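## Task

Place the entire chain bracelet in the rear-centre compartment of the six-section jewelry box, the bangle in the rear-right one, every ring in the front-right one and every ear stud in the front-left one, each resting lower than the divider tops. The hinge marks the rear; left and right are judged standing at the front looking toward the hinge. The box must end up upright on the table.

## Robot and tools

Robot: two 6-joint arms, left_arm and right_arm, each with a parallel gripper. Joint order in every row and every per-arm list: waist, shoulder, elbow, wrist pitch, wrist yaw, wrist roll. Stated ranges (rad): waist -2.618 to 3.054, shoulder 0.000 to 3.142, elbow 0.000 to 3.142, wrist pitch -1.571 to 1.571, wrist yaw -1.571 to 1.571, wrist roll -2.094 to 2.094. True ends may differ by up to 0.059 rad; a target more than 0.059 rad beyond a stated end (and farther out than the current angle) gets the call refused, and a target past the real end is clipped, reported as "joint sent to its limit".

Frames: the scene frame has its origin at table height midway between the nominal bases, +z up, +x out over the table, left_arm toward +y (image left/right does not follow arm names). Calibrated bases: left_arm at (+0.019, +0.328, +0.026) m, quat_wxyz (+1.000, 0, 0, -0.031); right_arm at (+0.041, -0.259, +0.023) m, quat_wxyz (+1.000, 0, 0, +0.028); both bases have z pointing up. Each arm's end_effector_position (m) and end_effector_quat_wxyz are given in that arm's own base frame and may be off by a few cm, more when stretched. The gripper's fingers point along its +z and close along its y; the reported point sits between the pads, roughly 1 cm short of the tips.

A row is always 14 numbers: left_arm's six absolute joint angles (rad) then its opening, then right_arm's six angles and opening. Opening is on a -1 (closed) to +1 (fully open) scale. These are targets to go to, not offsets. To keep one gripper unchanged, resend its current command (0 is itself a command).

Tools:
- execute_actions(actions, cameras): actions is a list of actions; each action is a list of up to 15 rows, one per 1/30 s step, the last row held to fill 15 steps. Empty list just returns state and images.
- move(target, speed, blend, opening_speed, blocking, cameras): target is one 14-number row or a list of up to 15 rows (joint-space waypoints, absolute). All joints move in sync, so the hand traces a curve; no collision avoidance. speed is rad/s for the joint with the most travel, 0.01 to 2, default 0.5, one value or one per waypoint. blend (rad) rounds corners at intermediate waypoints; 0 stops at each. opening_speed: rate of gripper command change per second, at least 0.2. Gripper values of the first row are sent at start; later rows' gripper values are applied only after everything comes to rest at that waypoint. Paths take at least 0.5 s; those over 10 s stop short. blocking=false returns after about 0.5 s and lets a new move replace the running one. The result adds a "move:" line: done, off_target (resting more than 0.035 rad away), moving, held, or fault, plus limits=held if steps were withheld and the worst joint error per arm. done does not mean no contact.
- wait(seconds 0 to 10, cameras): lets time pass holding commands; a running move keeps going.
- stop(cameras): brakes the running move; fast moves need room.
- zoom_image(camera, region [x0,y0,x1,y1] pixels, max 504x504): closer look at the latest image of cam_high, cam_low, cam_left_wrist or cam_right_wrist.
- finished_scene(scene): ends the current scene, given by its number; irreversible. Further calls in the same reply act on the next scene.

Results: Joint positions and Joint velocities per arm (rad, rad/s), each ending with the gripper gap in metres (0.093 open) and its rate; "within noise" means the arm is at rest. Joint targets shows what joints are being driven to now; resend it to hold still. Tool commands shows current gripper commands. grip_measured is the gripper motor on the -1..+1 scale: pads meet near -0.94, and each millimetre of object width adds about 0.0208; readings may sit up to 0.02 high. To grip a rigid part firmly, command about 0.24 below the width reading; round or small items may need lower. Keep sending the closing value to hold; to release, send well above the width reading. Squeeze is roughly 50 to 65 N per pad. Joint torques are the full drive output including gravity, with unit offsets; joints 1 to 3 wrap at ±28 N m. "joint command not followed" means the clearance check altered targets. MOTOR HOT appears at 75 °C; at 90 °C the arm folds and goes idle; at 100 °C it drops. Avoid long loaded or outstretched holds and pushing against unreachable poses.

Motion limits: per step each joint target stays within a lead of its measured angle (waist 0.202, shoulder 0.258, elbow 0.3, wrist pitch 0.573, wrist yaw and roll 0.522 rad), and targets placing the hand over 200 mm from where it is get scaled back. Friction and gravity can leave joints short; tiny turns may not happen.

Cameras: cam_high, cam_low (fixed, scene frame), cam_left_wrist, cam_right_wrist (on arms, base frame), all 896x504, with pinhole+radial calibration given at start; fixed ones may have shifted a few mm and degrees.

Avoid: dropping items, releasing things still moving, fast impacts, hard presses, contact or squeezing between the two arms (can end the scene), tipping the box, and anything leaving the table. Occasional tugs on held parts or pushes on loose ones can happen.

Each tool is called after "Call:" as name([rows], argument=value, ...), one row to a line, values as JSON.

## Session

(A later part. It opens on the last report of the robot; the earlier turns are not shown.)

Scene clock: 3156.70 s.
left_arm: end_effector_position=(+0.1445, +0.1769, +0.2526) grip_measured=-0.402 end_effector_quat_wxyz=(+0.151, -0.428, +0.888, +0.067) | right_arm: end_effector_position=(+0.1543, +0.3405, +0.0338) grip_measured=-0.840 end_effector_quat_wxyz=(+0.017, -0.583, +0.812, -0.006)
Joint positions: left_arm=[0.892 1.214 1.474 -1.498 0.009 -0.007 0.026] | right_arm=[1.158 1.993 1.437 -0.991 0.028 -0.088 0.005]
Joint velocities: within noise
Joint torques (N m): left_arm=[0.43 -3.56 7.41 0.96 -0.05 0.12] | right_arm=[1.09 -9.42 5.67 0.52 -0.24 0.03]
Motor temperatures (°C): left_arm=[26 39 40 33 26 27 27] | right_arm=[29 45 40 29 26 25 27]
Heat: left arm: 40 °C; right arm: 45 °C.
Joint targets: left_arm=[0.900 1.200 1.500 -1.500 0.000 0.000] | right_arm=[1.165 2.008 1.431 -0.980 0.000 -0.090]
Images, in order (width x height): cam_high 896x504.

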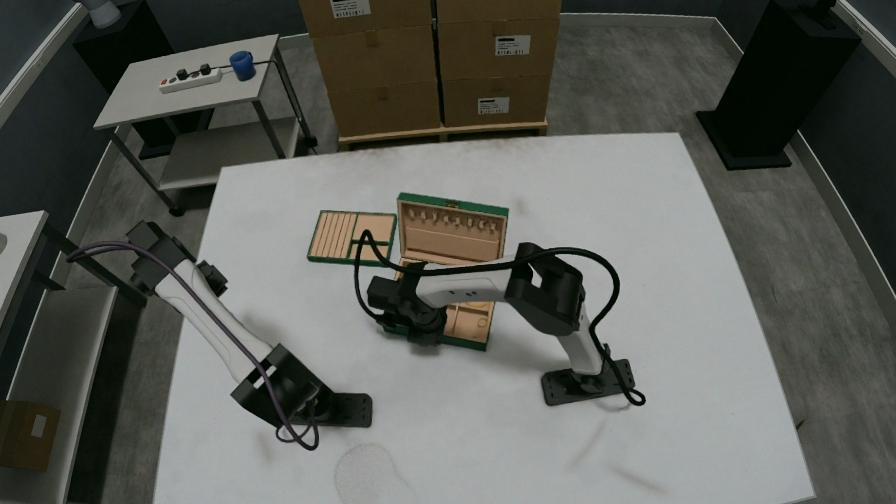

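Call:
move([
  [0.9,1.2,1.5,-1.5,0,0,-0.4,1.160,2.0,1.431,-0.99,0.02,-0.09,-0.3],
  [0.9,1.2,1.5,-1.5,0,0,-0.4,1.15,1.75,1.65,-1.4,0,-0.05,-0.4],
  [0.9,1.2,1.5,-1.5,0,0,-0.4,0.95,1.6,1.65,-1.4,0,0,-0.4],
], speed=0.5, blend=[0,0.1,0], cameras=["cam_right_wrist"])

Scene clock: 3166.93 s.
left_arm: end_effector_position=(+0.1445, +0.1769, +0.2526) grip_measured=-0.402 end_effector_quat_wxyz=(+0.151, -0.428, +0.888, +0.067) | right_arm: end_effector_position=(+0.1894, +0.2644, +0.2066) grip_measured=-0.398 end_effector_quat_wxyz=(+0.096, -0.461, +0.881, +0.047)
Joint positions: left_arm=[0.892 1.214 1.474 -1.498 0.009 -0.007 0.026] | right_arm=[0.951 1.61 1.635 -1.382 0.003 -0.013 0.026]
Joint velocities: within noise
Joint torques (N m): left_arm=[0.44 -3.56 7.41 0.97 -0.05 0.12] | right_arm=[0.4 -8.49 8.17 0.63 -0.01 0.18]
Motor temperatures (°C): left_arm=[26 39 40 33 26 27 27] | right_arm=[29 45 40 29 26 25 27]
Heat: left arm: 40 °C; right arm: 45 °C.
Joint targets: left_arm=[0.900 1.200 1.500 -1.500 0.000 0.000] | right_arm=[0.950 1.600 1.650 -1.400 0.000 0.000]
move: done; blend cut to 0 rad at target 2
camera_calibration:
cam_right_wrist: T_world_to_cam=[[0.825742, -0.564042, -0.00252665, -0.00744679], [-0.547978, -0.803271, 0.233399, 0.307259], [-0.133676, -0.191343, -0.972378, 0.353251], [0, 0, 0, 1]] pos_world=[0.221742, 0.310204, 0.27176]
Images, in order (width x height): cam_right_wrist 896x504.

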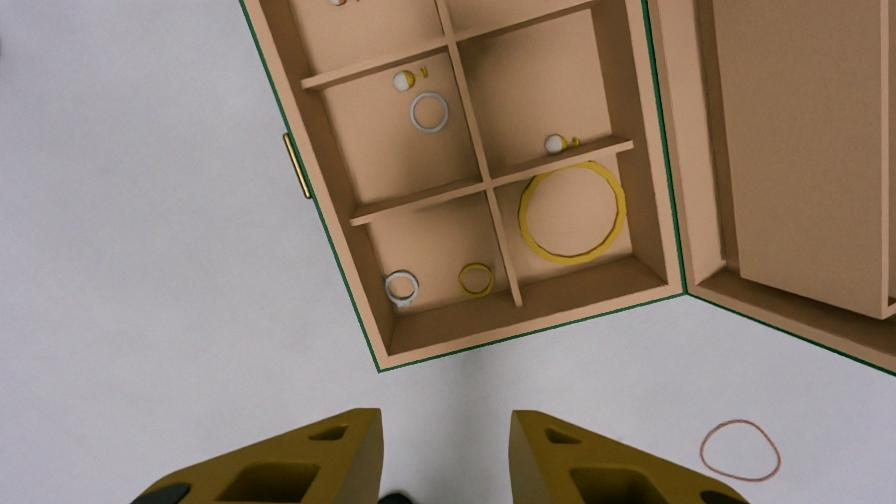

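Call:
move([
  [0.3,1.2,1.5,-1.5,0,0,-0.4,0.2,1.2,1.4,-1.4,0,0,-0.5],
  [-0.5,1.35,1.35,-1.35,0,-0.36,-0.4,-0.6,1.2,1.3,-1.4,0,0,-0.5],
], blend=0.2, speed=0.8, cameras=["cam_left_wrist"])

Scene clock: 3191.03 s.
left_arm: end_effector_position=(+0.2267, -0.1232, +0.1968) grip_measured=-0.402 end_effector_quat_wxyz=(+0.098, +0.071, +0.992, -0.048) | right_arm: end_effector_position=(+0.1930, -0.1307, +0.2114) grip_measured=-0.498 end_effector_quat_wxyz=(+0.134, +0.285, +0.948, -0.042)
Joint positions: left_arm=[-0.493 1.346 1.357 -1.363 0.007 -0.351 0.026] | right_arm=[-0.595 1.213 1.31 -1.386 0.001 -0.011 0.021]
Joint velocities: within noise
Joint torques (N m): left_arm=[-0.73 -3.33 4.89 0.89 -0.05 -0.08] | right_arm=[0.03 -4.79 5.78 0.82 0.01 0.16]
Motor temperatures (°C): left_arm=[26 38 40 33 26 27 27] | right_arm=[29 45 42 29 26 25 27]
Heat: left arm: 40 °C; right arm: 45 °C.
Joint targets: left_arm=[-0.500 1.350 1.350 -1.350 0.000 -0.360] | right_arm=[-0.600 1.200 1.300 -1.400 0.000 0.000]
move: done
camera_calibration:
cam_left_wrist: T_world_to_cam=[[-0.137892, -0.987012, 0.0824239, -0.106556], [-0.969347, 0.151572, 0.193372, 0.242379], [-0.203354, -0.0532329, -0.977657, 0.31273], [0, 0, 0, 1]] pos_world=[0.283851, -0.125262, 0.267656]
Images, in order (width x height): cam_left_wrist 896x504.

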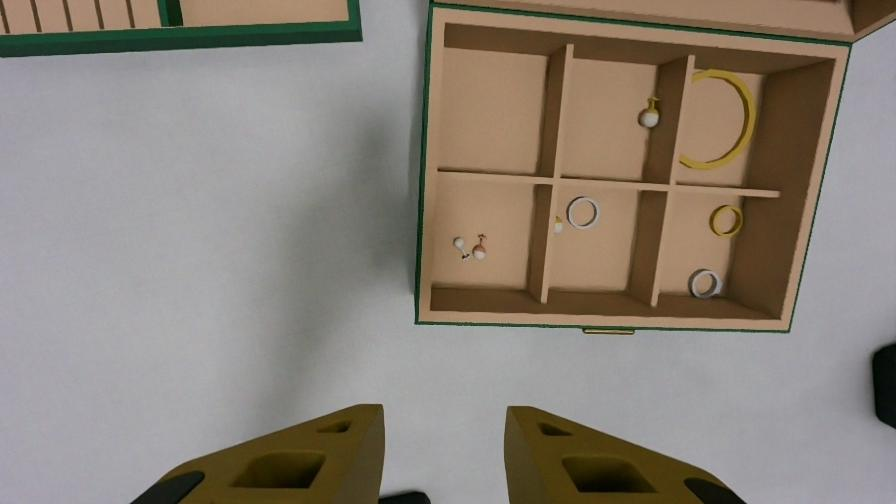

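Call:
move([
  [-0.495,1.548,1.10,-1.085,0,-0.34,-0.4,-0.6,1.2,1.3,-1.4,0,0,-0.5],
], speed=0.4, cameras=["cam_left_wrist"])

Scene clock: 3215.07 s.
left_arm: end_effector_position=(+0.2358, -0.1282, +0.0844) grip_measured=-0.402 end_effector_quat_wxyz=(+0.013, +0.073, +0.997, -0.010) | right_arm: end_effector_position=(+0.1930, -0.1307, +0.2114) grip_measured=-0.498 end_effector_quat_wxyz=(+0.134, +0.285, +0.948, -0.042)
Joint positions: left_arm=[-0.493 1.547 1.104 -1.097 0.007 -0.348 0.026] | right_arm=[-0.595 1.213 1.31 -1.386 0.001 -0.011 0.021]
Joint velocities: within noise
Joint torques (N m): left_arm=[-0.34 -5.08 5 0.52 -0.05 0.13] | right_arm=[0.02 -4.82 5.78 0.82 0.01 0.16]
Motor temperatures (°C): left_arm=[26 37 39 33 26 27 27] | right_arm=[29 42 41 29 26 25 27]
Heat: left arm: 39 °C; right arm: 42 °C.
Joint targets: left_arm=[-0.495 1.548 1.100 -1.085 0.000 -0.340] | right_arm=[-0.600 1.200 1.300 -1.400 0.000 0.000]
move: done
camera_calibration:
cam_left_wrist: T_world_to_cam=[[-0.13274, -0.99101, 0.0167343, -0.09708], [-0.923252, 0.129771, 0.361615, 0.245881], [-0.360535, 0.0325508, -0.932177, 0.248699], [0, 0, 0, 1]] pos_world=[0.303789, -0.136211, 0.144542]
Images, in order (width x height): cam_left_wrist 896x504.

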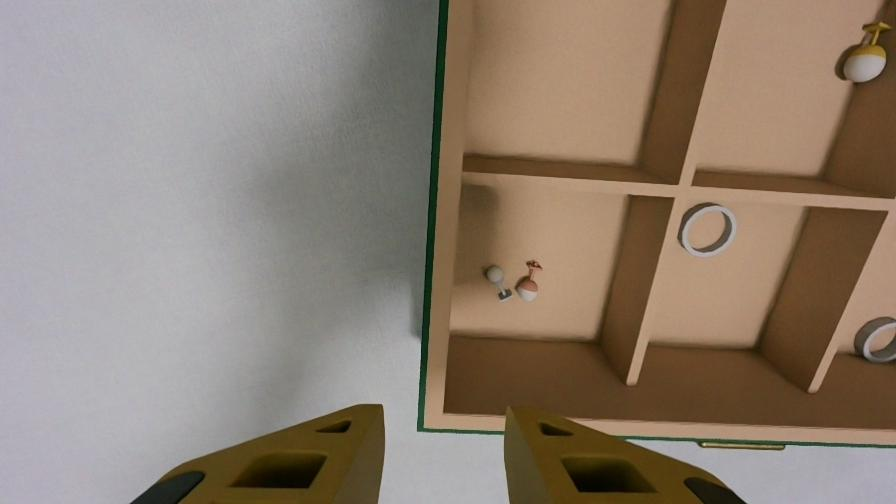

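Call:
move([
  [-0.492,1.638,0.94,-0.862,0,-0.345,-0.4,-0.6,1.2,1.3,-1.4,0,0,-0.5],
  [-0.492,1.638,0.94,-0.862,0,-0.345,-1,-0.6,1.2,1.3,-1.4,0,0,-0.5],
  [-0.64,1.638,0.94,-0.862,0,-0.35,-1,-0.6,1.2,1.3,-1.4,0,0,-0.5],
], speed=0.25, opening_speed=0.6, cameras=["cam_left_wrist"])

Call:
execute_actions([
  [[-0.628,1.638,0.94,-0.862,0,-0.35,-1,-0.6,1.2,1.3,-1.4,0,0,-0.5],[-0.611,1.638,0.94,-0.862,0,-0.35,-1,-0.6,1.2,1.3,-1.4,0,0,-0.5],[-0.590,1.638,0.94,-0.862,0,-0.35,-1,-0.6,1.2,1.3,-1.4,0,0,-0.5],[-0.565,1.638,0.94,-0.862,0,-0.35,-1,-0.6,1.2,1.3,-1.4,0,0,-0.5],[-0.538,1.638,0.94,-0.862,0,-0.35,-1,-0.6,1.2,1.3,-1.4,0,0,-0.5],[-0.510,1.638,0.94,-0.862,0,-0.35,-1,-0.6,1.2,1.3,-1.4,0,0,-0.5],[-0.482,1.638,0.94,-0.862,0,-0.35,-1,-0.6,1.2,1.3,-1.4,0,0,-0.5],[-0.495,1.638,0.94,-0.862,0,-0.35,-1,-0.6,1.2,1.3,-1.4,0,0,-0.5]],
], cameras=["cam_left_wrist","cam_high"])

Call:
zoom_image(camera="cam_high", region=[340, 190, 580, 380])

Scene clock: 3237.47 s.
left_arm: end_effector_position=(+0.2196, -0.1530, +0.0257) grip_measured=-0.915 end_effector_quat_wxyz=(+0.012, +0.118, +0.993, +0.006) | right_arm: end_effector_position=(+0.1930, -0.1307, +0.2114) grip_measured=-0.498 end_effector_quat_wxyz=(+0.134, +0.285, +0.948, -0.042)
Joint positions: left_arm=[-0.622 1.633 0.946 -0.869 -0.022 -0.386 0.001] | right_arm=[-0.595 1.213 1.31 -1.386 0.001 -0.011 0.021]
Joint velocities: within noise
Joint torques (N m): left_arm=[-1.61 -5.07 4.42 0.45 0.26 0.44] | right_arm=[0.03 -4.81 5.78 0.82 0.01 0.16]
Motor temperatures (°C): left_arm=[26 38 38 32 26 27 27] | right_arm=[29 40 40 29 26 25 27]
Heat: left arm: 38 °C; right arm: 40 °C.
Joint targets: left_arm=[-0.640 1.638 0.940 -0.862 0.000 -0.350] | right_arm=[-0.600 1.200 1.300 -1.400 0.000 0.000]
move: off_target (left_arm); left_arm: the wrist roll is farthest, 0.036 rad from its target
camera_calibration:
cam_left_wrist: T_world_to_cam=[[-0.221761, -0.97498, -0.0153288, -0.100029], [-0.908714, 0.200937, 0.365873, 0.262919], [-0.353639, 0.0950659, -0.930539, 0.196923], [0, 0, 0, 1]] pos_world=[0.286375, -0.169077, 0.0855167]
Images, in order (width x height): cam_left_wrist 896x504.

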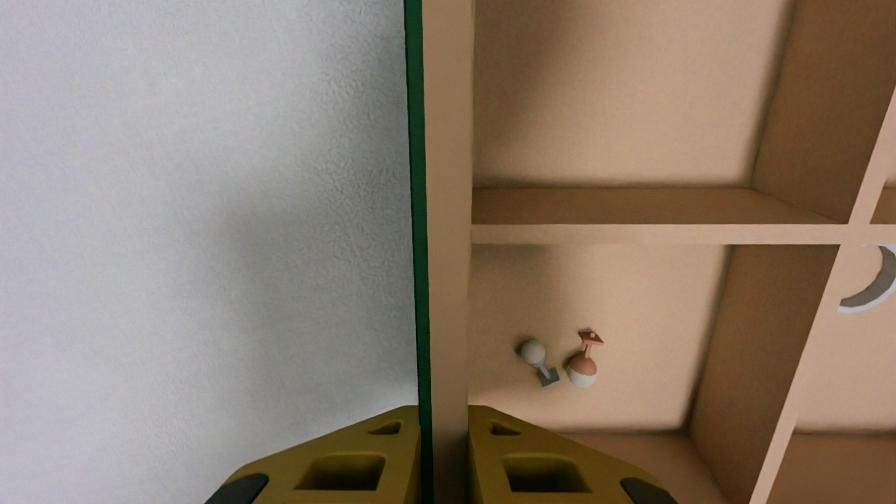

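Scene clock: 3238.17 s.
left_arm: end_effector_position=(+0.2315, -0.1335, +0.0257) grip_measured=-0.916 end_effector_quat_wxyz=(+0.003, +0.090, +0.996, -0.011) | right_arm: end_effector_position=(+0.1930, -0.1307, +0.2114) grip_measured=-0.498 end_effector_quat_wxyz=(+0.134, +0.285, +0.948, -0.042)
Joint positions: left_arm=[-0.512 1.633 0.946 -0.87 0.018 -0.332 0.001] | right_arm=[-0.595 1.213 1.31 -1.386 0.001 -0.011 0.021]
Joint velocities: within noise
Joint torques (N m): left_arm=[1.17 -5.07 4.41 0.46 -0.16 -0.18] | right_arm=[0.02 -4.79 5.78 0.82 0.01 0.16]
Motor temperatures (°C): left_arm=[26 38 38 32 26 27 27] | right_arm=[29 40 40 29 26 25 27]
Heat: left arm: 38 °C; right arm: 40 °C.
Joint targets: left_arm=[-0.495 1.638 0.940 -0.862 0.000 -0.350] | right_arm=[-0.600 1.200 1.300 -1.400 0.000 0.000]
camera_calibration:
cam_left_wrist: T_world_to_cam=[[-0.166912, -0.985756, 0.0206526, -0.0934552], [-0.910475, 0.162136, 0.380457, 0.264698], [-0.378386, 0.044699, -0.924568, 0.198122], [0, 0, 0, 1]] pos_world=[0.300369, -0.143897, 0.084401]
Images, in order (width x height): cam_high 896x504, cam_left_wrist 896x504.

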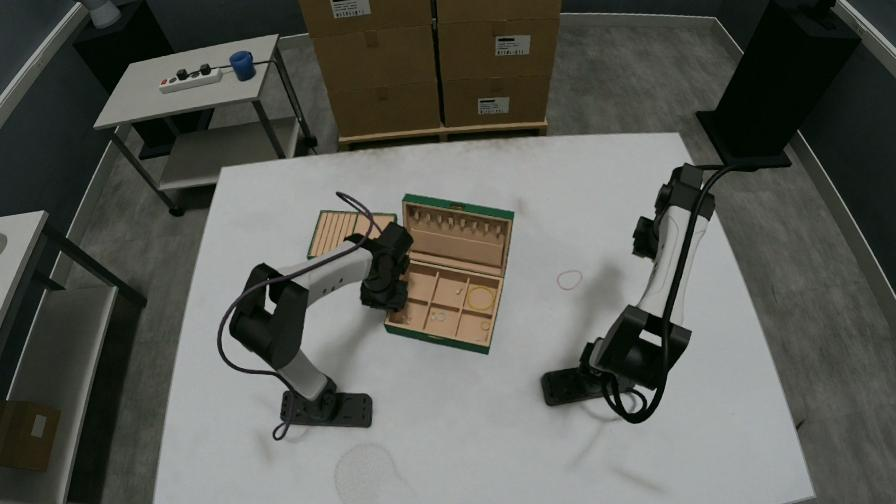

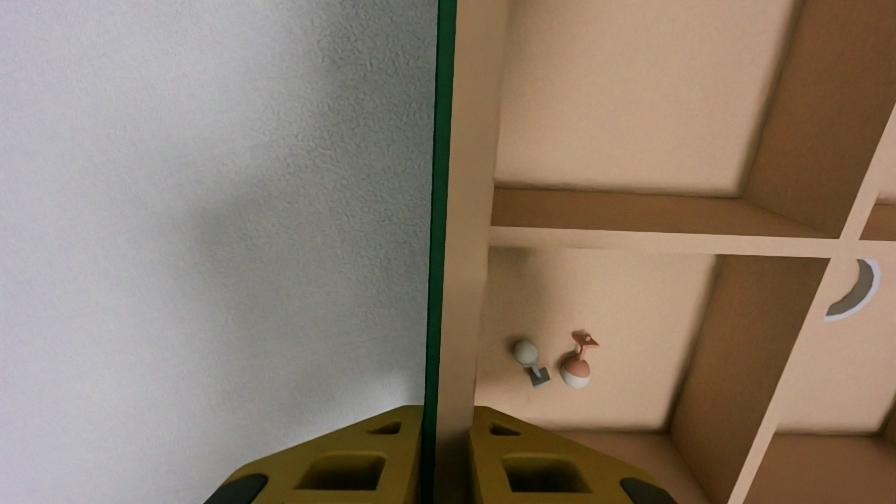

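Scaled by 2.100 from the camera's 896x504 image, which has a finer 1280x720 frame.

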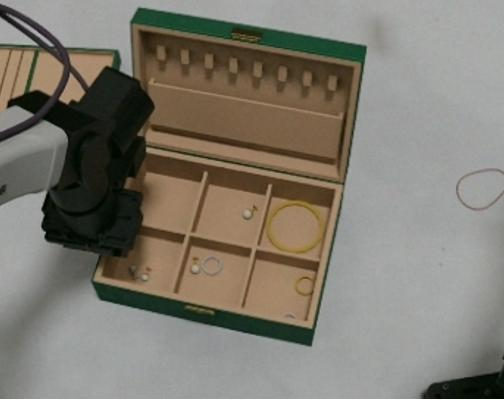

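Call:
move([
  [-0.51,1.638,0.94,-0.862,0,-0.34,-0.4,-0.6,1.2,1.3,-1.4,0,0,-0.5],
  [-0.52,1.5,1.15,-1.17,0,-0.34,-0.4,-0.6,1.2,1.3,-1.4,0,0,-0.5],
  [-0.69,1.74,1.5,-1.25,0,-0.4,-0.4,-0.6,1.2,1.3,-1.4,0,0,-0.5],
], speed=0.5, blend=[0,0.05,0], cameras=["cam_left_wrist"])

Call:
zoom_image(camera="cam_left_wrist", region=[380, 40, 680, 340])

Scene clock: 3248.40 s.
left_arm: end_effector_position=(+0.2544, -0.2109, +0.1264) grip_measured=-0.402 end_effector_quat_wxyz=(+0.025, +0.147, +0.989, -0.022) | right_arm: end_effector_position=(+0.1930, -0.1307, +0.2114) grip_measured=-0.498 end_effector_quat_wxyz=(+0.134, +0.285, +0.948, -0.042)
Joint positions: left_arm=[-0.686 1.732 1.469 -1.242 0.013 -0.392 0.026] | right_arm=[-0.595 1.213 1.31 -1.386 0.001 -0.011 0.021]
Joint velocities: within noise
Joint torques (N m): left_arm=[-0.53 -6.13 8.17 0.44 -0.11 -0.06] | right_arm=[0.02 -4.79 5.78 0.81 0.01 0.16]
Motor temperatures (°C): left_arm=[26 38 38 32 26 27 27] | right_arm=[29 40 40 29 26 25 27]
Heat: left arm: 38 °C; right arm: 40 °C.
Joint targets: left_arm=[-0.690 1.740 1.500 -1.250 0.000 -0.400] | right_arm=[-0.600 1.200 1.300 -1.400 0.000 0.000]
move: done
camera_calibration:
cam_left_wrist: T_world_to_cam=[[-0.279044, -0.959591, 0.0363219, -0.135904], [-0.901145, 0.274741, 0.335343, 0.286808], [-0.331772, 0.0608442, -0.941396, 0.296965], [0, 0, 0, 1]] pos_world=[0.319057, -0.227279, 0.188319]
Images, in order (width x height): cam_left_wrist 896x504.

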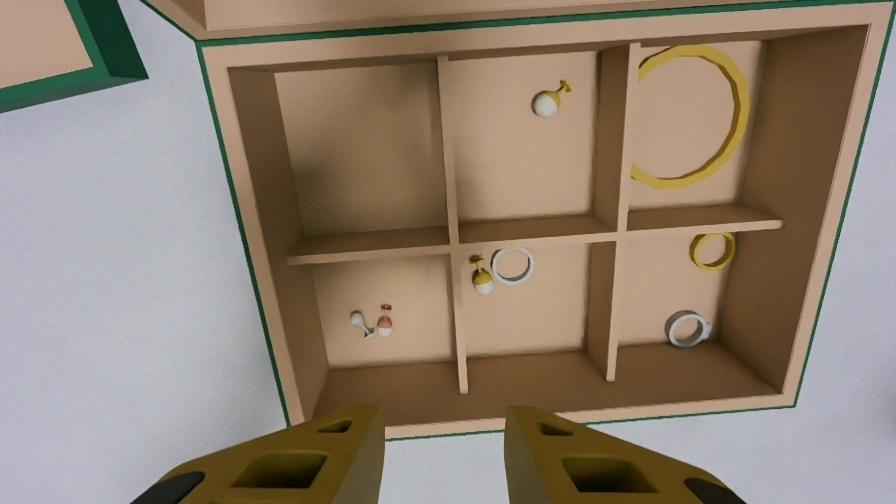

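Scaled by 1.680 from the camera's 896x504 image, which has a finer 1280x720 frame.

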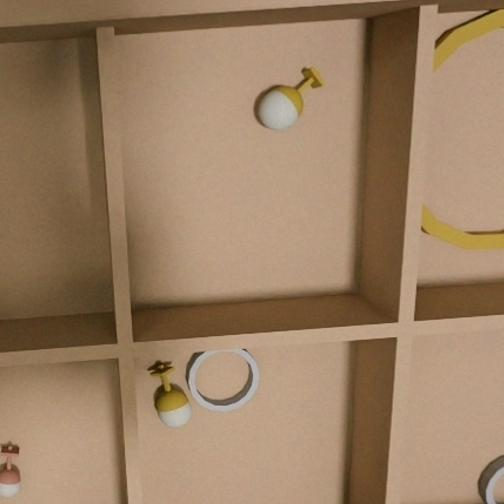

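Call:
move([
  [-0.737,1.78,1.3,-0.75,0,0.05,-0.4,-0.6,1.2,1.3,-1.4,0,0,-0.5],
  [-0.737,1.825,1.193,-0.545,0,0.05,-0.4,-0.6,1.2,1.3,-1.4,0,0,-0.5],
], speed=0.4, blend=[0.05,0], cameras=["cam_left_wrist"])

Call:
zoom_image(camera="cam_left_wrist", region=[300, 230, 600, 480])

Scene clock: 3278.87 s.
left_arm: end_effector_position=(+0.3054, -0.2759, +0.0517) grip_measured=-0.402 end_effector_quat_wxyz=(+0.181, +0.370, +0.908, -0.071) | right_arm: end_effector_position=(+0.1930, -0.1307, +0.2114) grip_measured=-0.498 end_effector_quat_wxyz=(+0.134, +0.285, +0.948, -0.042)
Joint positions: left_arm=[-0.73 1.82 1.2 -0.56 0.013 0.042 0.026] | right_arm=[-0.595 1.213 1.31 -1.386 0.001 -0.011 0.021]
Joint velocities: within noise
Joint torques (N m): left_arm=[-0.8 -7.24 5.12 1.21 -0.09 0.13] | right_arm=[0.02 -4.81 5.79 0.82 0.01 0.16]
Motor temperatures (°C): left_arm=[26 39 39 32 26 27 27] | right_arm=[29 39 40 29 26 25 27]
Heat: left arm: 39 °C; right arm: 40 °C.
Joint targets: left_arm=[-0.737 1.825 1.193 -0.545 0.000 0.050] | right_arm=[-0.600 1.200 1.300 -1.400 0.000 0.000]
move: done
camera_calibration:
cam_left_wrist: T_world_to_cam=[[-0.689711, -0.724085, -0.000302649, 0.010902], [-0.724071, 0.689696, 0.0063818, 0.453118], [-0.00441223, 0.00462074, -0.99998, 0.13514], [0, 0, 0, 1]] pos_world=[0.336205, -0.305244, 0.132249]
Images, in order (width x height): cam_left_wrist 896x504.

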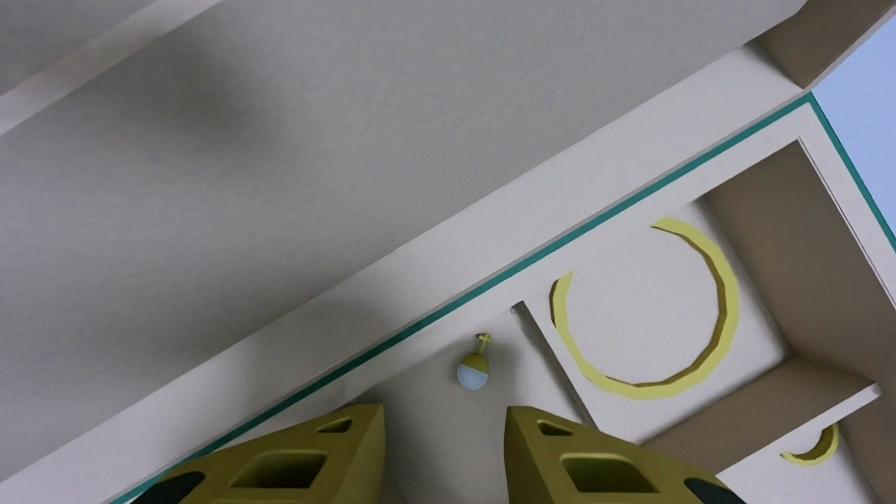

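Scaled by 1.680 from the camera's 896x504 image, which has a finer 1280x720 frame.

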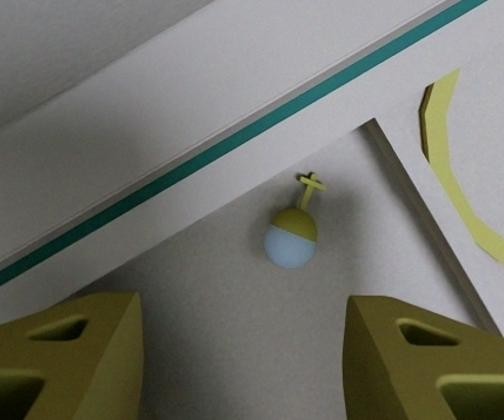

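Call:
move([
  [-0.757,1.829,1.205,-0.549,0,-0.2,-0.55,-0.6,1.2,1.3,-1.4,0,0,-0.5],
  [-0.757,1.879,1.152,-0.45,0,-0.2,-0.55,-0.6,1.2,1.3,-1.4,0,0,-0.5],
], speed=0.2, cameras=["cam_left_wrist"])

Call:
zoom_image(camera="cam_left_wrist", region=[300, 230, 600, 480])

Scene clock: 3296.57 s.
left_arm: end_effector_position=(+0.3025, -0.2844, +0.0265) grip_measured=-0.548 end_effector_quat_wxyz=(+0.170, +0.271, +0.943, -0.094) | right_arm: end_effector_position=(+0.1930, -0.1307, +0.2114) grip_measured=-0.498 end_effector_quat_wxyz=(+0.134, +0.285, +0.948, -0.042)
Joint positions: left_arm=[-0.749 1.872 1.159 -0.467 0.013 -0.192 0.019] | right_arm=[-0.595 1.213 1.31 -1.386 0.001 -0.011 0.021]
Joint velocities: within noise
Joint torques (N m): left_arm=[-0.8 -7.39 4.89 1.25 -0.1 -0.06] | right_arm=[0.02 -4.79 5.78 0.82 0.01 0.16]
Motor temperatures (°C): left_arm=[26 41 39 33 26 27 27] | right_arm=[29 39 40 29 26 25 27]
Heat: left arm: 41 °C; right arm: 40 °C.
Joint targets: left_arm=[-0.757 1.879 1.152 -0.450 0.000 -0.200] | right_arm=[-0.600 1.200 1.300 -1.400 0.000 0.000]
move: done
camera_calibration:
cam_left_wrist: T_world_to_cam=[[-0.532926, -0.841592, 0.0878165, -0.0804073], [-0.843988, 0.536121, 0.0160782, 0.449381], [-0.0606116, -0.0655476, -0.996007, 0.106878], [0, 0, 0, 1]] pos_world=[0.342899, -0.301587, 0.106287]
Images, in order (width x height): cam_left_wrist 896x504.

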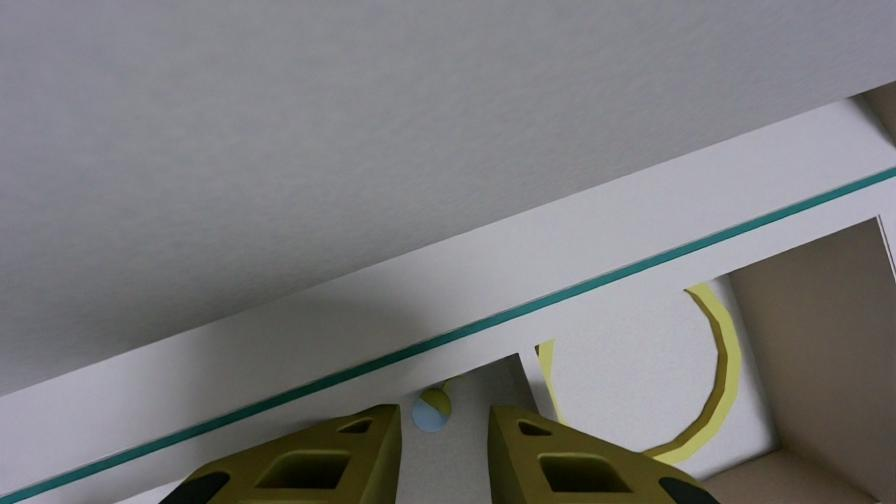

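Scaled by 1.680 from the camera's 896x504 image, which has a finer 1280x720 frame.

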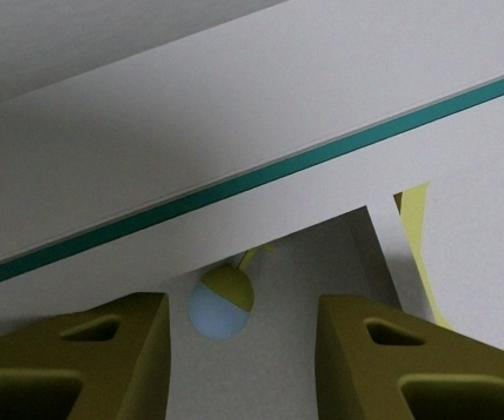

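Call:
move([
  [-0.752,1.930,1.102,-0.350,0,-0.2,-0.55,-0.6,1.2,1.3,-1.4,0,0,-0.5],
  [-0.752,1.930,1.102,-0.350,0,-0.2,-0.98,-0.6,1.2,1.3,-1.4,0,0,-0.5],
], speed=0.15, opening_speed=0.4, cameras=["cam_left_wrist"])

Scene clock: 3312.40 s.
left_arm: end_effector_position=(+0.3046, -0.2842, +0.0038) grip_measured=-0.973 end_effector_quat_wxyz=(+0.176, +0.268, +0.943, -0.091) | right_arm: end_effector_position=(+0.1930, -0.1307, +0.2114) grip_measured=-0.498 end_effector_quat_wxyz=(+0.134, +0.285, +0.948, -0.042)
Joint positions: left_arm=[-0.75 1.916 1.113 -0.369 0.002 -0.197 0] | right_arm=[-0.595 1.213 1.31 -1.386 0.001 -0.011 0.021]
Joint velocities: within noise
Joint torques (N m): left_arm=[-0.35 -6.86 4.37 1.28 0.01 -0.01] | right_arm=[0.02 -4.79 5.78 0.82 0.01 0.16]
Motor temperatures (°C): left_arm=[26 41 39 34 26 27 27] | right_arm=[29 38 40 29 26 25 27]
Heat: left arm: 41 °C; right arm: 40 °C.
Joint targets: left_arm=[-0.752 1.930 1.102 -0.350 0.000 -0.200] | right_arm=[-0.600 1.200 1.300 -1.400 0.000 0.000]
move: done
camera_calibration:
cam_left_wrist: T_world_to_cam=[[-0.526956, -0.845947, 0.0817949, -0.0801699], [-0.848457, 0.529215, 0.00720121, 0.45089], [-0.049379, -0.0656048, -0.996623, 0.080972], [0, 0, 0, 1]] pos_world=[0.344313, -0.301125, 0.0840091]
Images, in order (width x height): cam_left_wrist 896x504.

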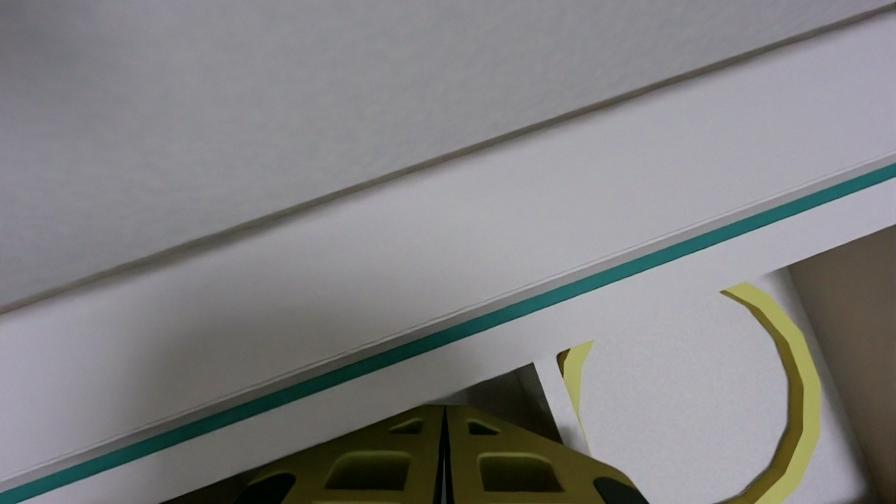

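Call:
move([
  [-0.752,1.930,1.102,-0.350,0,-0.2,-0.55,-0.6,1.2,1.3,-1.4,0,0,-0.5],
  [-0.752,1.84,1.21,-0.55,0,-0.2,-0.55,-0.6,1.2,1.3,-1.4,0,0,-0.5],
], speed=0.2, opening_speed=0.6, cameras=["cam_left_wrist"])

Call:
zoom_image(camera="cam_left_wrist", region=[300, 230, 600, 480])

Scene clock: 3322.30 s.
left_arm: end_effector_position=(+0.2916, -0.2721, +0.0222) grip_measured=-0.552 end_effector_quat_wxyz=(+0.136, +0.271, +0.950, -0.071) | right_arm: end_effector_position=(+0.1930, -0.1307, +0.2114) grip_measured=-0.498 end_effector_quat_wxyz=(+0.134, +0.285, +0.948, -0.042)
Joint positions: left_arm=[-0.75 1.876 1.175 -0.562 0.002 -0.195 0.019] | right_arm=[-0.595 1.213 1.31 -1.386 0.001 -0.011 0.021]
Joint velocities: within noise
Joint torques (N m): left_arm=[-0.32 -11.25 8.43 1.05 0.02 -0.02] | right_arm=[0.01 -4.82 5.79 0.82 0.01 0.16]
Motor temperatures (°C): left_arm=[26 42 39 34 26 27 27] | right_arm=[29 38 40 29 26 25 27]
Heat: left arm: 42 °C; right arm: 40 °C.
Joint targets: left_arm=[-0.752 1.840 1.210 -0.550 0.000 -0.200] | right_arm=[-0.600 1.200 1.300 -1.400 0.000 0.000]
move: off_target (left_arm); left_arm: the shoulder is farthest, 0.036 rad from its target
camera_calibration:
cam_left_wrist: T_world_to_cam=[[-0.523555, -0.849649, 0.063143, -0.0798821], [-0.844307, 0.527337, 0.0951935, 0.429592], [-0.114179, -0.00347302, -0.993454, 0.135177], [0, 0, 0, 1]] pos_world=[0.336319, -0.293942, 0.0984415]
Images, in order (width x height): cam_left_wrist 896x504.

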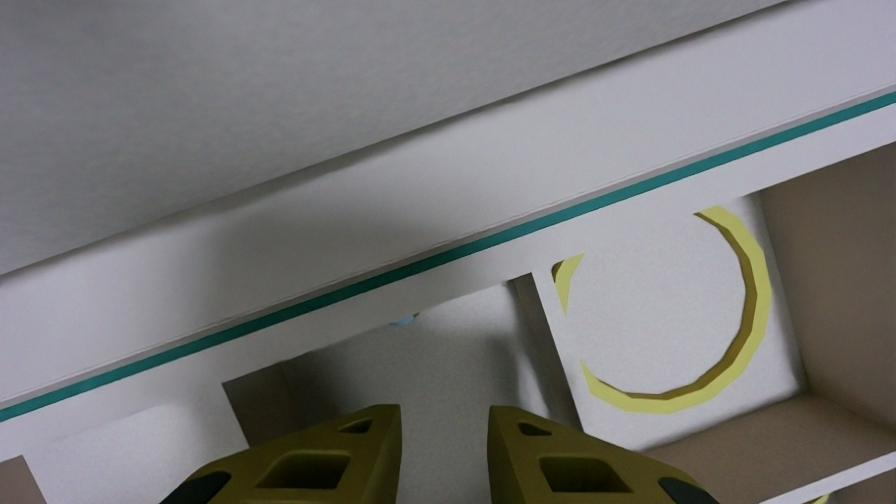

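Scaled by 1.680 from the camera's 896x504 image, which has a finer 1280x720 frame.

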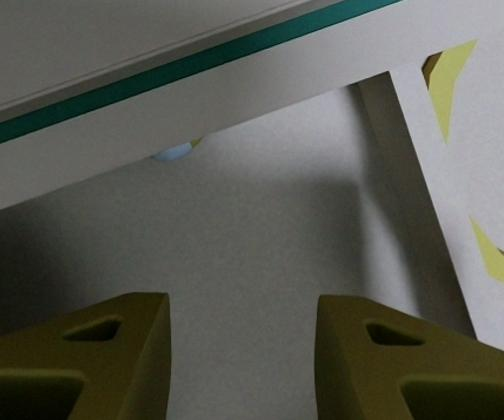

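Call:
move([
  [-0.72,1.7,1.4,-1.0,0,-0.2,-0.4,-0.6,1.2,1.3,-1.4,0,0,-0.5],
  [-0.4,1.3,1.5,-1.4,0,0,-0.4,-0.3,1.2,1.4,-1.4,0,0,-0.3],
  [0.9,1.2,1.5,-1.5,0,0,-0.4,0.3,1.2,1.4,-1.4,0,0,-0.3],
  [0.9,1.2,1.5,-1.5,0,0,-0.4,1.1,1.6,1.65,-1.45,0,0.0,-0.3],
], speed=0.7, blend=[0.1,0.2,0.2,0], cameras=["cam_right_wrist"])

Scene clock: 3343.30 s.
left_arm: end_effector_position=(+0.1443, +0.1783, +0.2543) grip_measured=-0.402 end_effector_quat_wxyz=(+0.153, -0.428, +0.888, +0.071) | right_arm: end_effector_position=(+0.1412, +0.2772, +0.2086) grip_measured=-0.302 end_effector_quat_wxyz=(+0.077, -0.525, +0.846, +0.047)
Joint positions: left_arm=[0.892 1.214 1.479 -1.496 0.003 -0.007 0.026] | right_arm=[1.099 1.59 1.629 -1.429 -0.001 -0.011 0.031]
Joint velocities: within noise
Joint torques (N m): left_arm=[0.44 -3.55 6.95 0.97 0.01 0.11] | right_arm=[0.53 -6.28 8.64 0.52 0.03 0.16]
Motor temperatures (°C): left_arm=[26 45 40 34 26 27 27] | right_arm=[29 38 40 30 26 25 27]
Heat: left arm: 45 °C; right arm: 40 °C.
Joint targets: left_arm=[0.900 1.200 1.500 -1.500 0.000 0.000] | right_arm=[1.100 1.600 1.650 -1.450 0.000 0.000]
move: done; blend cut to 0 rad at target 2
camera_calibration:
cam_right_wrist: T_world_to_cam=[[0.899342, -0.437176, -0.00774507, -0.00486067], [-0.419657, -0.868005, 0.265433, 0.283771], [-0.122764, -0.235465, -0.964098, 0.360158], [0, 0, 0, 1]] pos_world=[0.167672, 0.328994, 0.271868]
Images, in order (width x height): cam_right_wrist 896x504.

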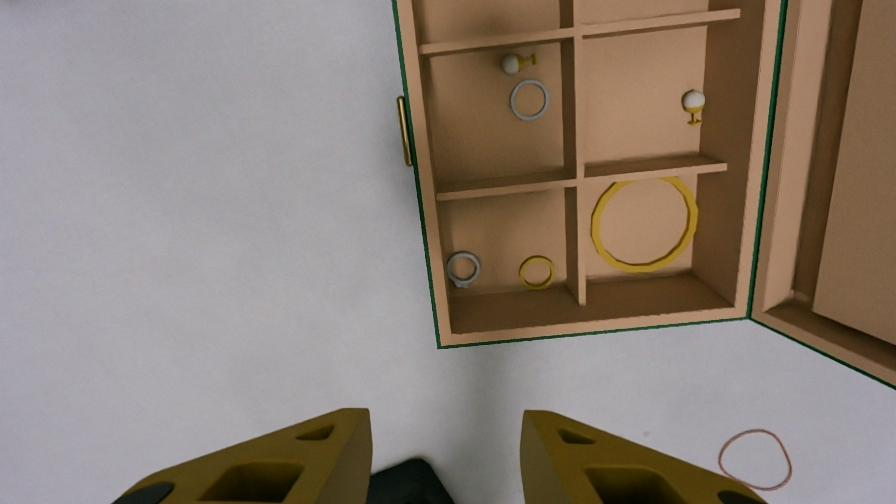

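Call:
move([
  [0.9,1.2,1.5,-1.5,0,0,-0.4,1.14,1.97,1.60,-1.17,0,-0.08,-0.3],
  [0.9,1.2,1.5,-1.5,0,0,-0.4,1.14,2.033,1.468,-0.99,0,-0.08,-0.3],
], speed=0.35, cameras=["cam_right_wrist"])

Scene clock: 3359.70 s.
left_arm: end_effector_position=(+0.1441, +0.1781, +0.2542) grip_measured=-0.402 end_effector_quat_wxyz=(+0.153, -0.429, +0.888, +0.071) | right_arm: end_effector_position=(+0.1605, +0.3441, +0.0337) grip_measured=-0.302 end_effector_quat_wxyz=(+0.008, -0.565, +0.825, +0.005)
Joint positions: left_arm=[0.892 1.214 1.479 -1.498 0.003 -0.007 0.026] | right_arm=[1.134 2.019 1.475 -1.008 -0.001 -0.068 0.031]
Joint velocities: within noise
Joint torques (N m): left_arm=[0.43 -3.54 6.94 0.97 0.01 0.11] | right_arm=[0.98 -9.74 5.56 0.59 0.02 -0.07]
Motor temperatures (°C): left_arm=[26 42 40 33 26 27 27] | right_arm=[29 39 41 29 26 25 27]
Heat: left arm: 42 °C; right arm: 41 °C.
Joint targets: left_arm=[0.900 1.200 1.500 -1.500 0.000 0.000] | right_arm=[1.140 2.033 1.468 -0.990 0.000 -0.080]
move: done
camera_calibration:
cam_right_wrist: T_world_to_cam=[[0.935131, -0.354171, -0.00961812, -0.0285764], [-0.318073, -0.851161, 0.417558, 0.369121], [-0.156073, -0.387413, -0.908599, 0.265439], [0, 0, 0, 1]] pos_world=[0.185558, 0.406895, 0.0867734]
Images, in order (width x height): cam_right_wrist 896x504.

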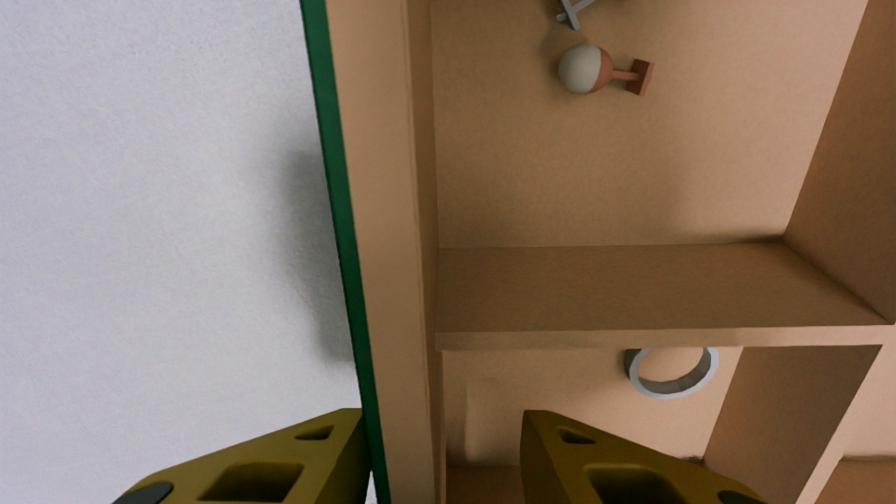

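Call:
move([
  [0.9,1.2,1.5,-1.5,0,0,-0.4,1.16,2.033,1.468,-0.99,0,-0.1,-0.3],
  [0.9,1.2,1.5,-1.5,0,0,-0.4,1.16,2.033,1.468,-0.99,0,-0.1,-1],
  [0.9,1.2,1.5,-1.5,0,0,-0.4,1.02,2.033,1.468,-0.99,0,-0.09,-1],
], speed=0.15, opening_speed=0.6, cameras=[])

Call:
execute_actions([
  [[0.9,1.2,1.5,-1.5,0,0,-0.4,1.032,2.033,1.468,-0.99,0,-0.09,-1],[0.9,1.2,1.5,-1.5,0,0,-0.4,1.048,2.033,1.468,-0.99,0,-0.09,-1],[0.9,1.2,1.5,-1.5,0,0,-0.4,1.066,2.033,1.468,-0.99,0,-0.09,-1],[0.9,1.2,1.5,-1.5,0,0,-0.4,1.087,2.033,1.468,-0.99,0,-0.09,-1],[0.9,1.2,1.5,-1.5,0,0,-0.4,1.110,2.033,1.468,-0.99,0,-0.09,-1],[0.9,1.2,1.5,-1.5,0,0,-0.4,1.134,2.033,1.468,-0.99,0,-0.09,-1],[0.9,1.2,1.5,-1.5,0,0,-0.4,1.158,2.033,1.468,-0.99,0,-0.09,-1],[0.9,1.2,1.5,-1.5,0,0,-0.4,1.146,2.033,1.468,-0.99,0,-0.09,-1]],
], cameras=[])

Call:
move([
  [0.9,1.2,1.5,-1.5,0,0,-0.4,1.14,2.025,1.468,-1.0,0.02,-0.09,-0.3],
  [0.9,1.2,1.5,-1.5,0,0,-0.4,1.13,1.78,1.66,-1.4,0,-0.05,-0.4],
  [0.9,1.2,1.5,-1.5,0,0,-0.4,0.95,1.6,1.65,-1.4,0,0,-0.4],
], speed=0.5, blend=[0,0.1,0], cameras=["cam_right_wrist"])

Scene clock: 3380.03 s.
left_arm: end_effector_position=(+0.1440, +0.1780, +0.2542) grip_measured=-0.402 end_effector_quat_wxyz=(+0.152, -0.429, +0.888, +0.071) | right_arm: end_effector_position=(+0.1918, +0.3321, +0.0338) grip_measured=-0.851 end_effector_quat_wxyz=(+0.012, -0.537, +0.843, +0.014)
Joint positions: left_arm=[0.892 1.214 1.479 -1.498 0.003 -0.007 0.026] | right_arm=[1.041 2.019 1.475 -0.992 -0.014 -0.094 0.004]
Joint velocities: within noise
Joint torques (N m): left_arm=[0.43 -3.55 6.93 0.97 0.02 0.12] | right_arm=[-1.33 -9.78 5.59 0.46 0.14 0.09]
Motor temperatures (°C): left_arm=[26 40 40 33 26 27 27] | right_arm=[29 43 40 29 26 25 27]
Heat: left arm: 40 °C; right arm: 43 °C.
Joint targets: left_arm=[0.900 1.200 1.500 -1.500 0.000 0.000] | right_arm=[1.020 2.033 1.468 -0.990 0.000 -0.090]
move: done
No camera images: "cameras" was empty.

Scene clock: 3380.73 s.
left_arm: end_effector_position=(+0.1440, +0.1780, +0.2542) grip_measured=-0.402 end_effector_quat_wxyz=(+0.152, -0.429, +0.888, +0.071) | right_arm: end_effector_position=(+0.1659, +0.3437, +0.0336) grip_measured=-0.854 end_effector_quat_wxyz=(+0.021, -0.576, +0.817, -0.009)
Joint positions: left_arm=[0.892 1.214 1.479 -1.498 0.003 -0.007 0.026] | right_arm=[1.137 2.019 1.474 -0.999 0.036 -0.091 0.004]
Joint velocities: within noise
Joint torques (N m): left_arm=[0.43 -3.55 6.94 0.97 0.02 0.11] | right_arm=[1.26 -9.76 5.71 0.51 -0.32 0.06]
Motor temperatures (°C): left_arm=[26 40 40 33 26 27 27] | right_arm=[29 43 40 29 26 25 27]
Heat: left arm: 40 °C; right arm: 43 °C.
Joint targets: left_arm=[0.900 1.200 1.500 -1.500 0.000 0.000] | right_arm=[1.146 2.033 1.468 -0.990 0.000 -0.090]
No camera images: "cameras" was empty.

Scene clock: 3384.40 s.
left_arm: end_effector_position=(+0.1440, +0.1780, +0.2542) grip_measured=-0.402 end_effector_quat_wxyz=(+0.152, -0.429, +0.888, +0.071) | right_arm: end_effector_position=(+0.1901, +0.2654, +0.2103) grip_measured=-0.398 end_effector_quat_wxyz=(+0.102, -0.460, +0.880, +0.049)
Joint positions: left_arm=[0.892 1.214 1.479 -1.498 0.003 -0.007 0.026] | right_arm=[0.951 1.607 1.645 -1.382 0.004 -0.013 0.026]
Joint velocities: within noise
Joint torques (N m): left_arm=[0.43 -3.54 6.94 0.98 0.01 0.12] | right_arm=[0.35 -8.2 7.24 0.66 -0.02 0.2]
Motor temperatures (°C): left_arm=[26 40 40 33 26 27 27] | right_arm=[29 44 41 29 26 25 27]
Heat: left arm: 40 °C; right arm: 44 °C.
Joint targets: left_arm=[0.900 1.200 1.500 -1.500 0.000 0.000] | right_arm=[0.950 1.600 1.650 -1.400 0.000 0.000]
move: done; blend cut to 0 rad at target 2
camera_calibration:
cam_right_wrist: T_world_to_cam=[[0.825879, -0.563845, -0.00153259, -0.00775381], [-0.549556, -0.805551, 0.221529, 0.310985], [-0.126143, -0.182114, -0.975152, 0.353873], [0, 0, 0, 1]] pos_world=[0.221946, 0.310587, 0.276176]
Images, in order (width x height): cam_right_wrist 896x504.

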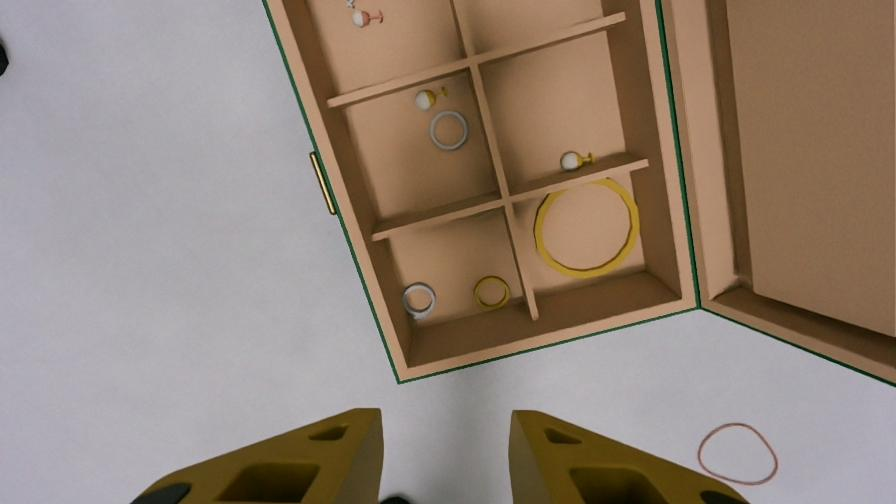

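Call:
move([
  [0.3,1.2,1.5,-1.5,0,0,-0.4,0.2,1.2,1.4,-1.4,0,0,-0.5],
  [-0.495,1.548,1.10,-1.085,0,-0.34,-0.4,-0.6,1.2,1.3,-1.4,0,0,-0.5],
], blend=0.2, speed=0.8, cameras=["cam_left_wrist"])

Scene clock: 3392.40 s.
left_arm: end_effector_position=(+0.2367, -0.1268, +0.0845) grip_measured=-0.402 end_effector_quat_wxyz=(+0.014, +0.079, +0.997, -0.008) | right_arm: end_effector_position=(+0.1930, -0.1307, +0.2114) grip_measured=-0.498 end_effector_quat_wxyz=(+0.134, +0.285, +0.948, -0.042)
Joint positions: left_arm=[-0.49 1.547 1.105 -1.097 0.002 -0.331 0.026] | right_arm=[-0.595 1.213 1.31 -1.386 0.001 -0.011 0.021]
Joint velocities: within noise
Joint torques (N m): left_arm=[-0.55 -5.04 4.97 0.53 0 -0.08] | right_arm=[0.02 -4.78 5.76 0.82 0.01 0.17]
Motor temperatures (°C): left_arm=[26 39 40 33 26 27 27] | right_arm=[29 44 41 29 26 25 27]
Heat: left arm: 40 °C; right arm: 44 °C.
Joint targets: left_arm=[-0.495 1.548 1.100 -1.085 0.000 -0.340] | right_arm=[-0.600 1.200 1.300 -1.400 0.000 0.000]
move: done
camera_calibration:
cam_left_wrist: T_world_to_cam=[[-0.146225, -0.989177, 0.0120967, -0.0918165], [-0.922432, 0.140756, 0.359592, 0.247829], [-0.357403, 0.041423, -0.933031, 0.249506], [0, 0, 0, 1]] pos_world=[0.304354, -0.136041, 0.14479]
Images, in order (width x height): cam_left_wrist 896x504.

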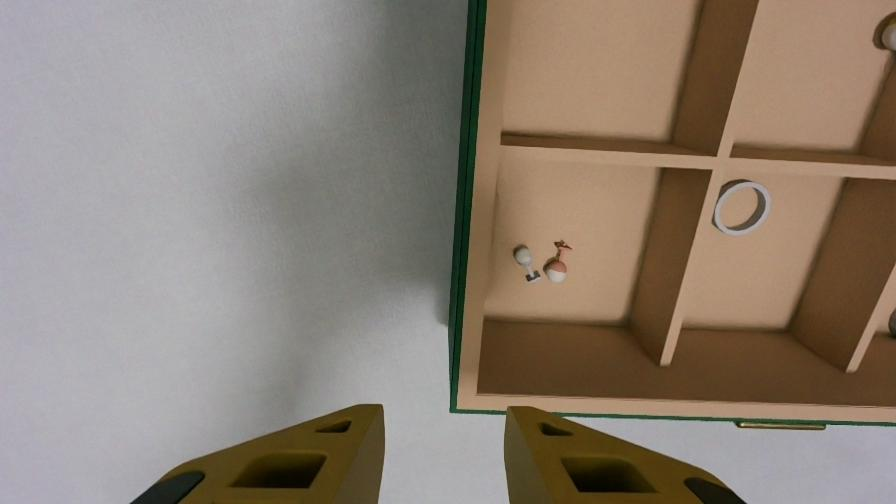

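Call:
move([
  [-0.524,1.57,1.13,-1.095,0,-0.33,-0.4,-0.6,1.2,1.3,-1.4,0,0,-0.5],
  [-0.524,1.666,0.969,-0.864,0,-0.33,-0.4,-0.6,1.2,1.3,-1.4,0,0,-0.5],
], speed=0.3, cameras=["cam_left_wrist"])

Scene clock: 3403.80 s.
left_arm: end_effector_position=(+0.2375, -0.1357, +0.0253) grip_measured=-0.402 end_effector_quat_wxyz=(+0.004, +0.093, +0.996, -0.003) | right_arm: end_effector_position=(+0.1930, -0.1307, +0.2114) grip_measured=-0.498 end_effector_quat_wxyz=(+0.134, +0.285, +0.948, -0.042)
Joint positions: left_arm=[-0.518 1.661 0.975 -0.876 0.002 -0.332 0.026] | right_arm=[-0.595 1.213 1.31 -1.386 0.001 -0.011 0.021]
Joint velocities: within noise
Joint torques (N m): left_arm=[-0.65 -5.27 4.44 0.5 0.01 0.06] | right_arm=[0.03 -4.79 5.79 0.82 0.01 0.17]
Motor temperatures (°C): left_arm=[26 39 39 33 26 27 27] | right_arm=[29 42 41 29 26 25 27]
Heat: left arm: 39 °C; right arm: 42 °C.
Joint targets: left_arm=[-0.524 1.666 0.969 -0.864 0.000 -0.330] | right_arm=[-0.600 1.200 1.300 -1.400 0.000 0.000]
move: done
camera_calibration:
cam_left_wrist: T_world_to_cam=[[-0.172415, -0.985018, 0.00367511, -0.0928028], [-0.911132, 0.160898, 0.379407, 0.270674], [-0.374314, 0.0620669, -0.925223, 0.201495], [0, 0, 0, 1]] pos_world=[0.306042, -0.147469, 0.0840735]
Images, in order (width x height): cam_left_wrist 896x504.

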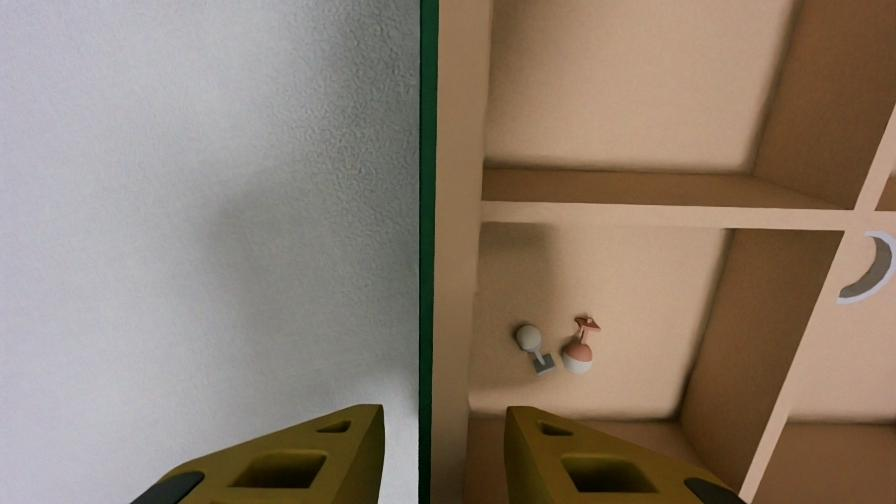

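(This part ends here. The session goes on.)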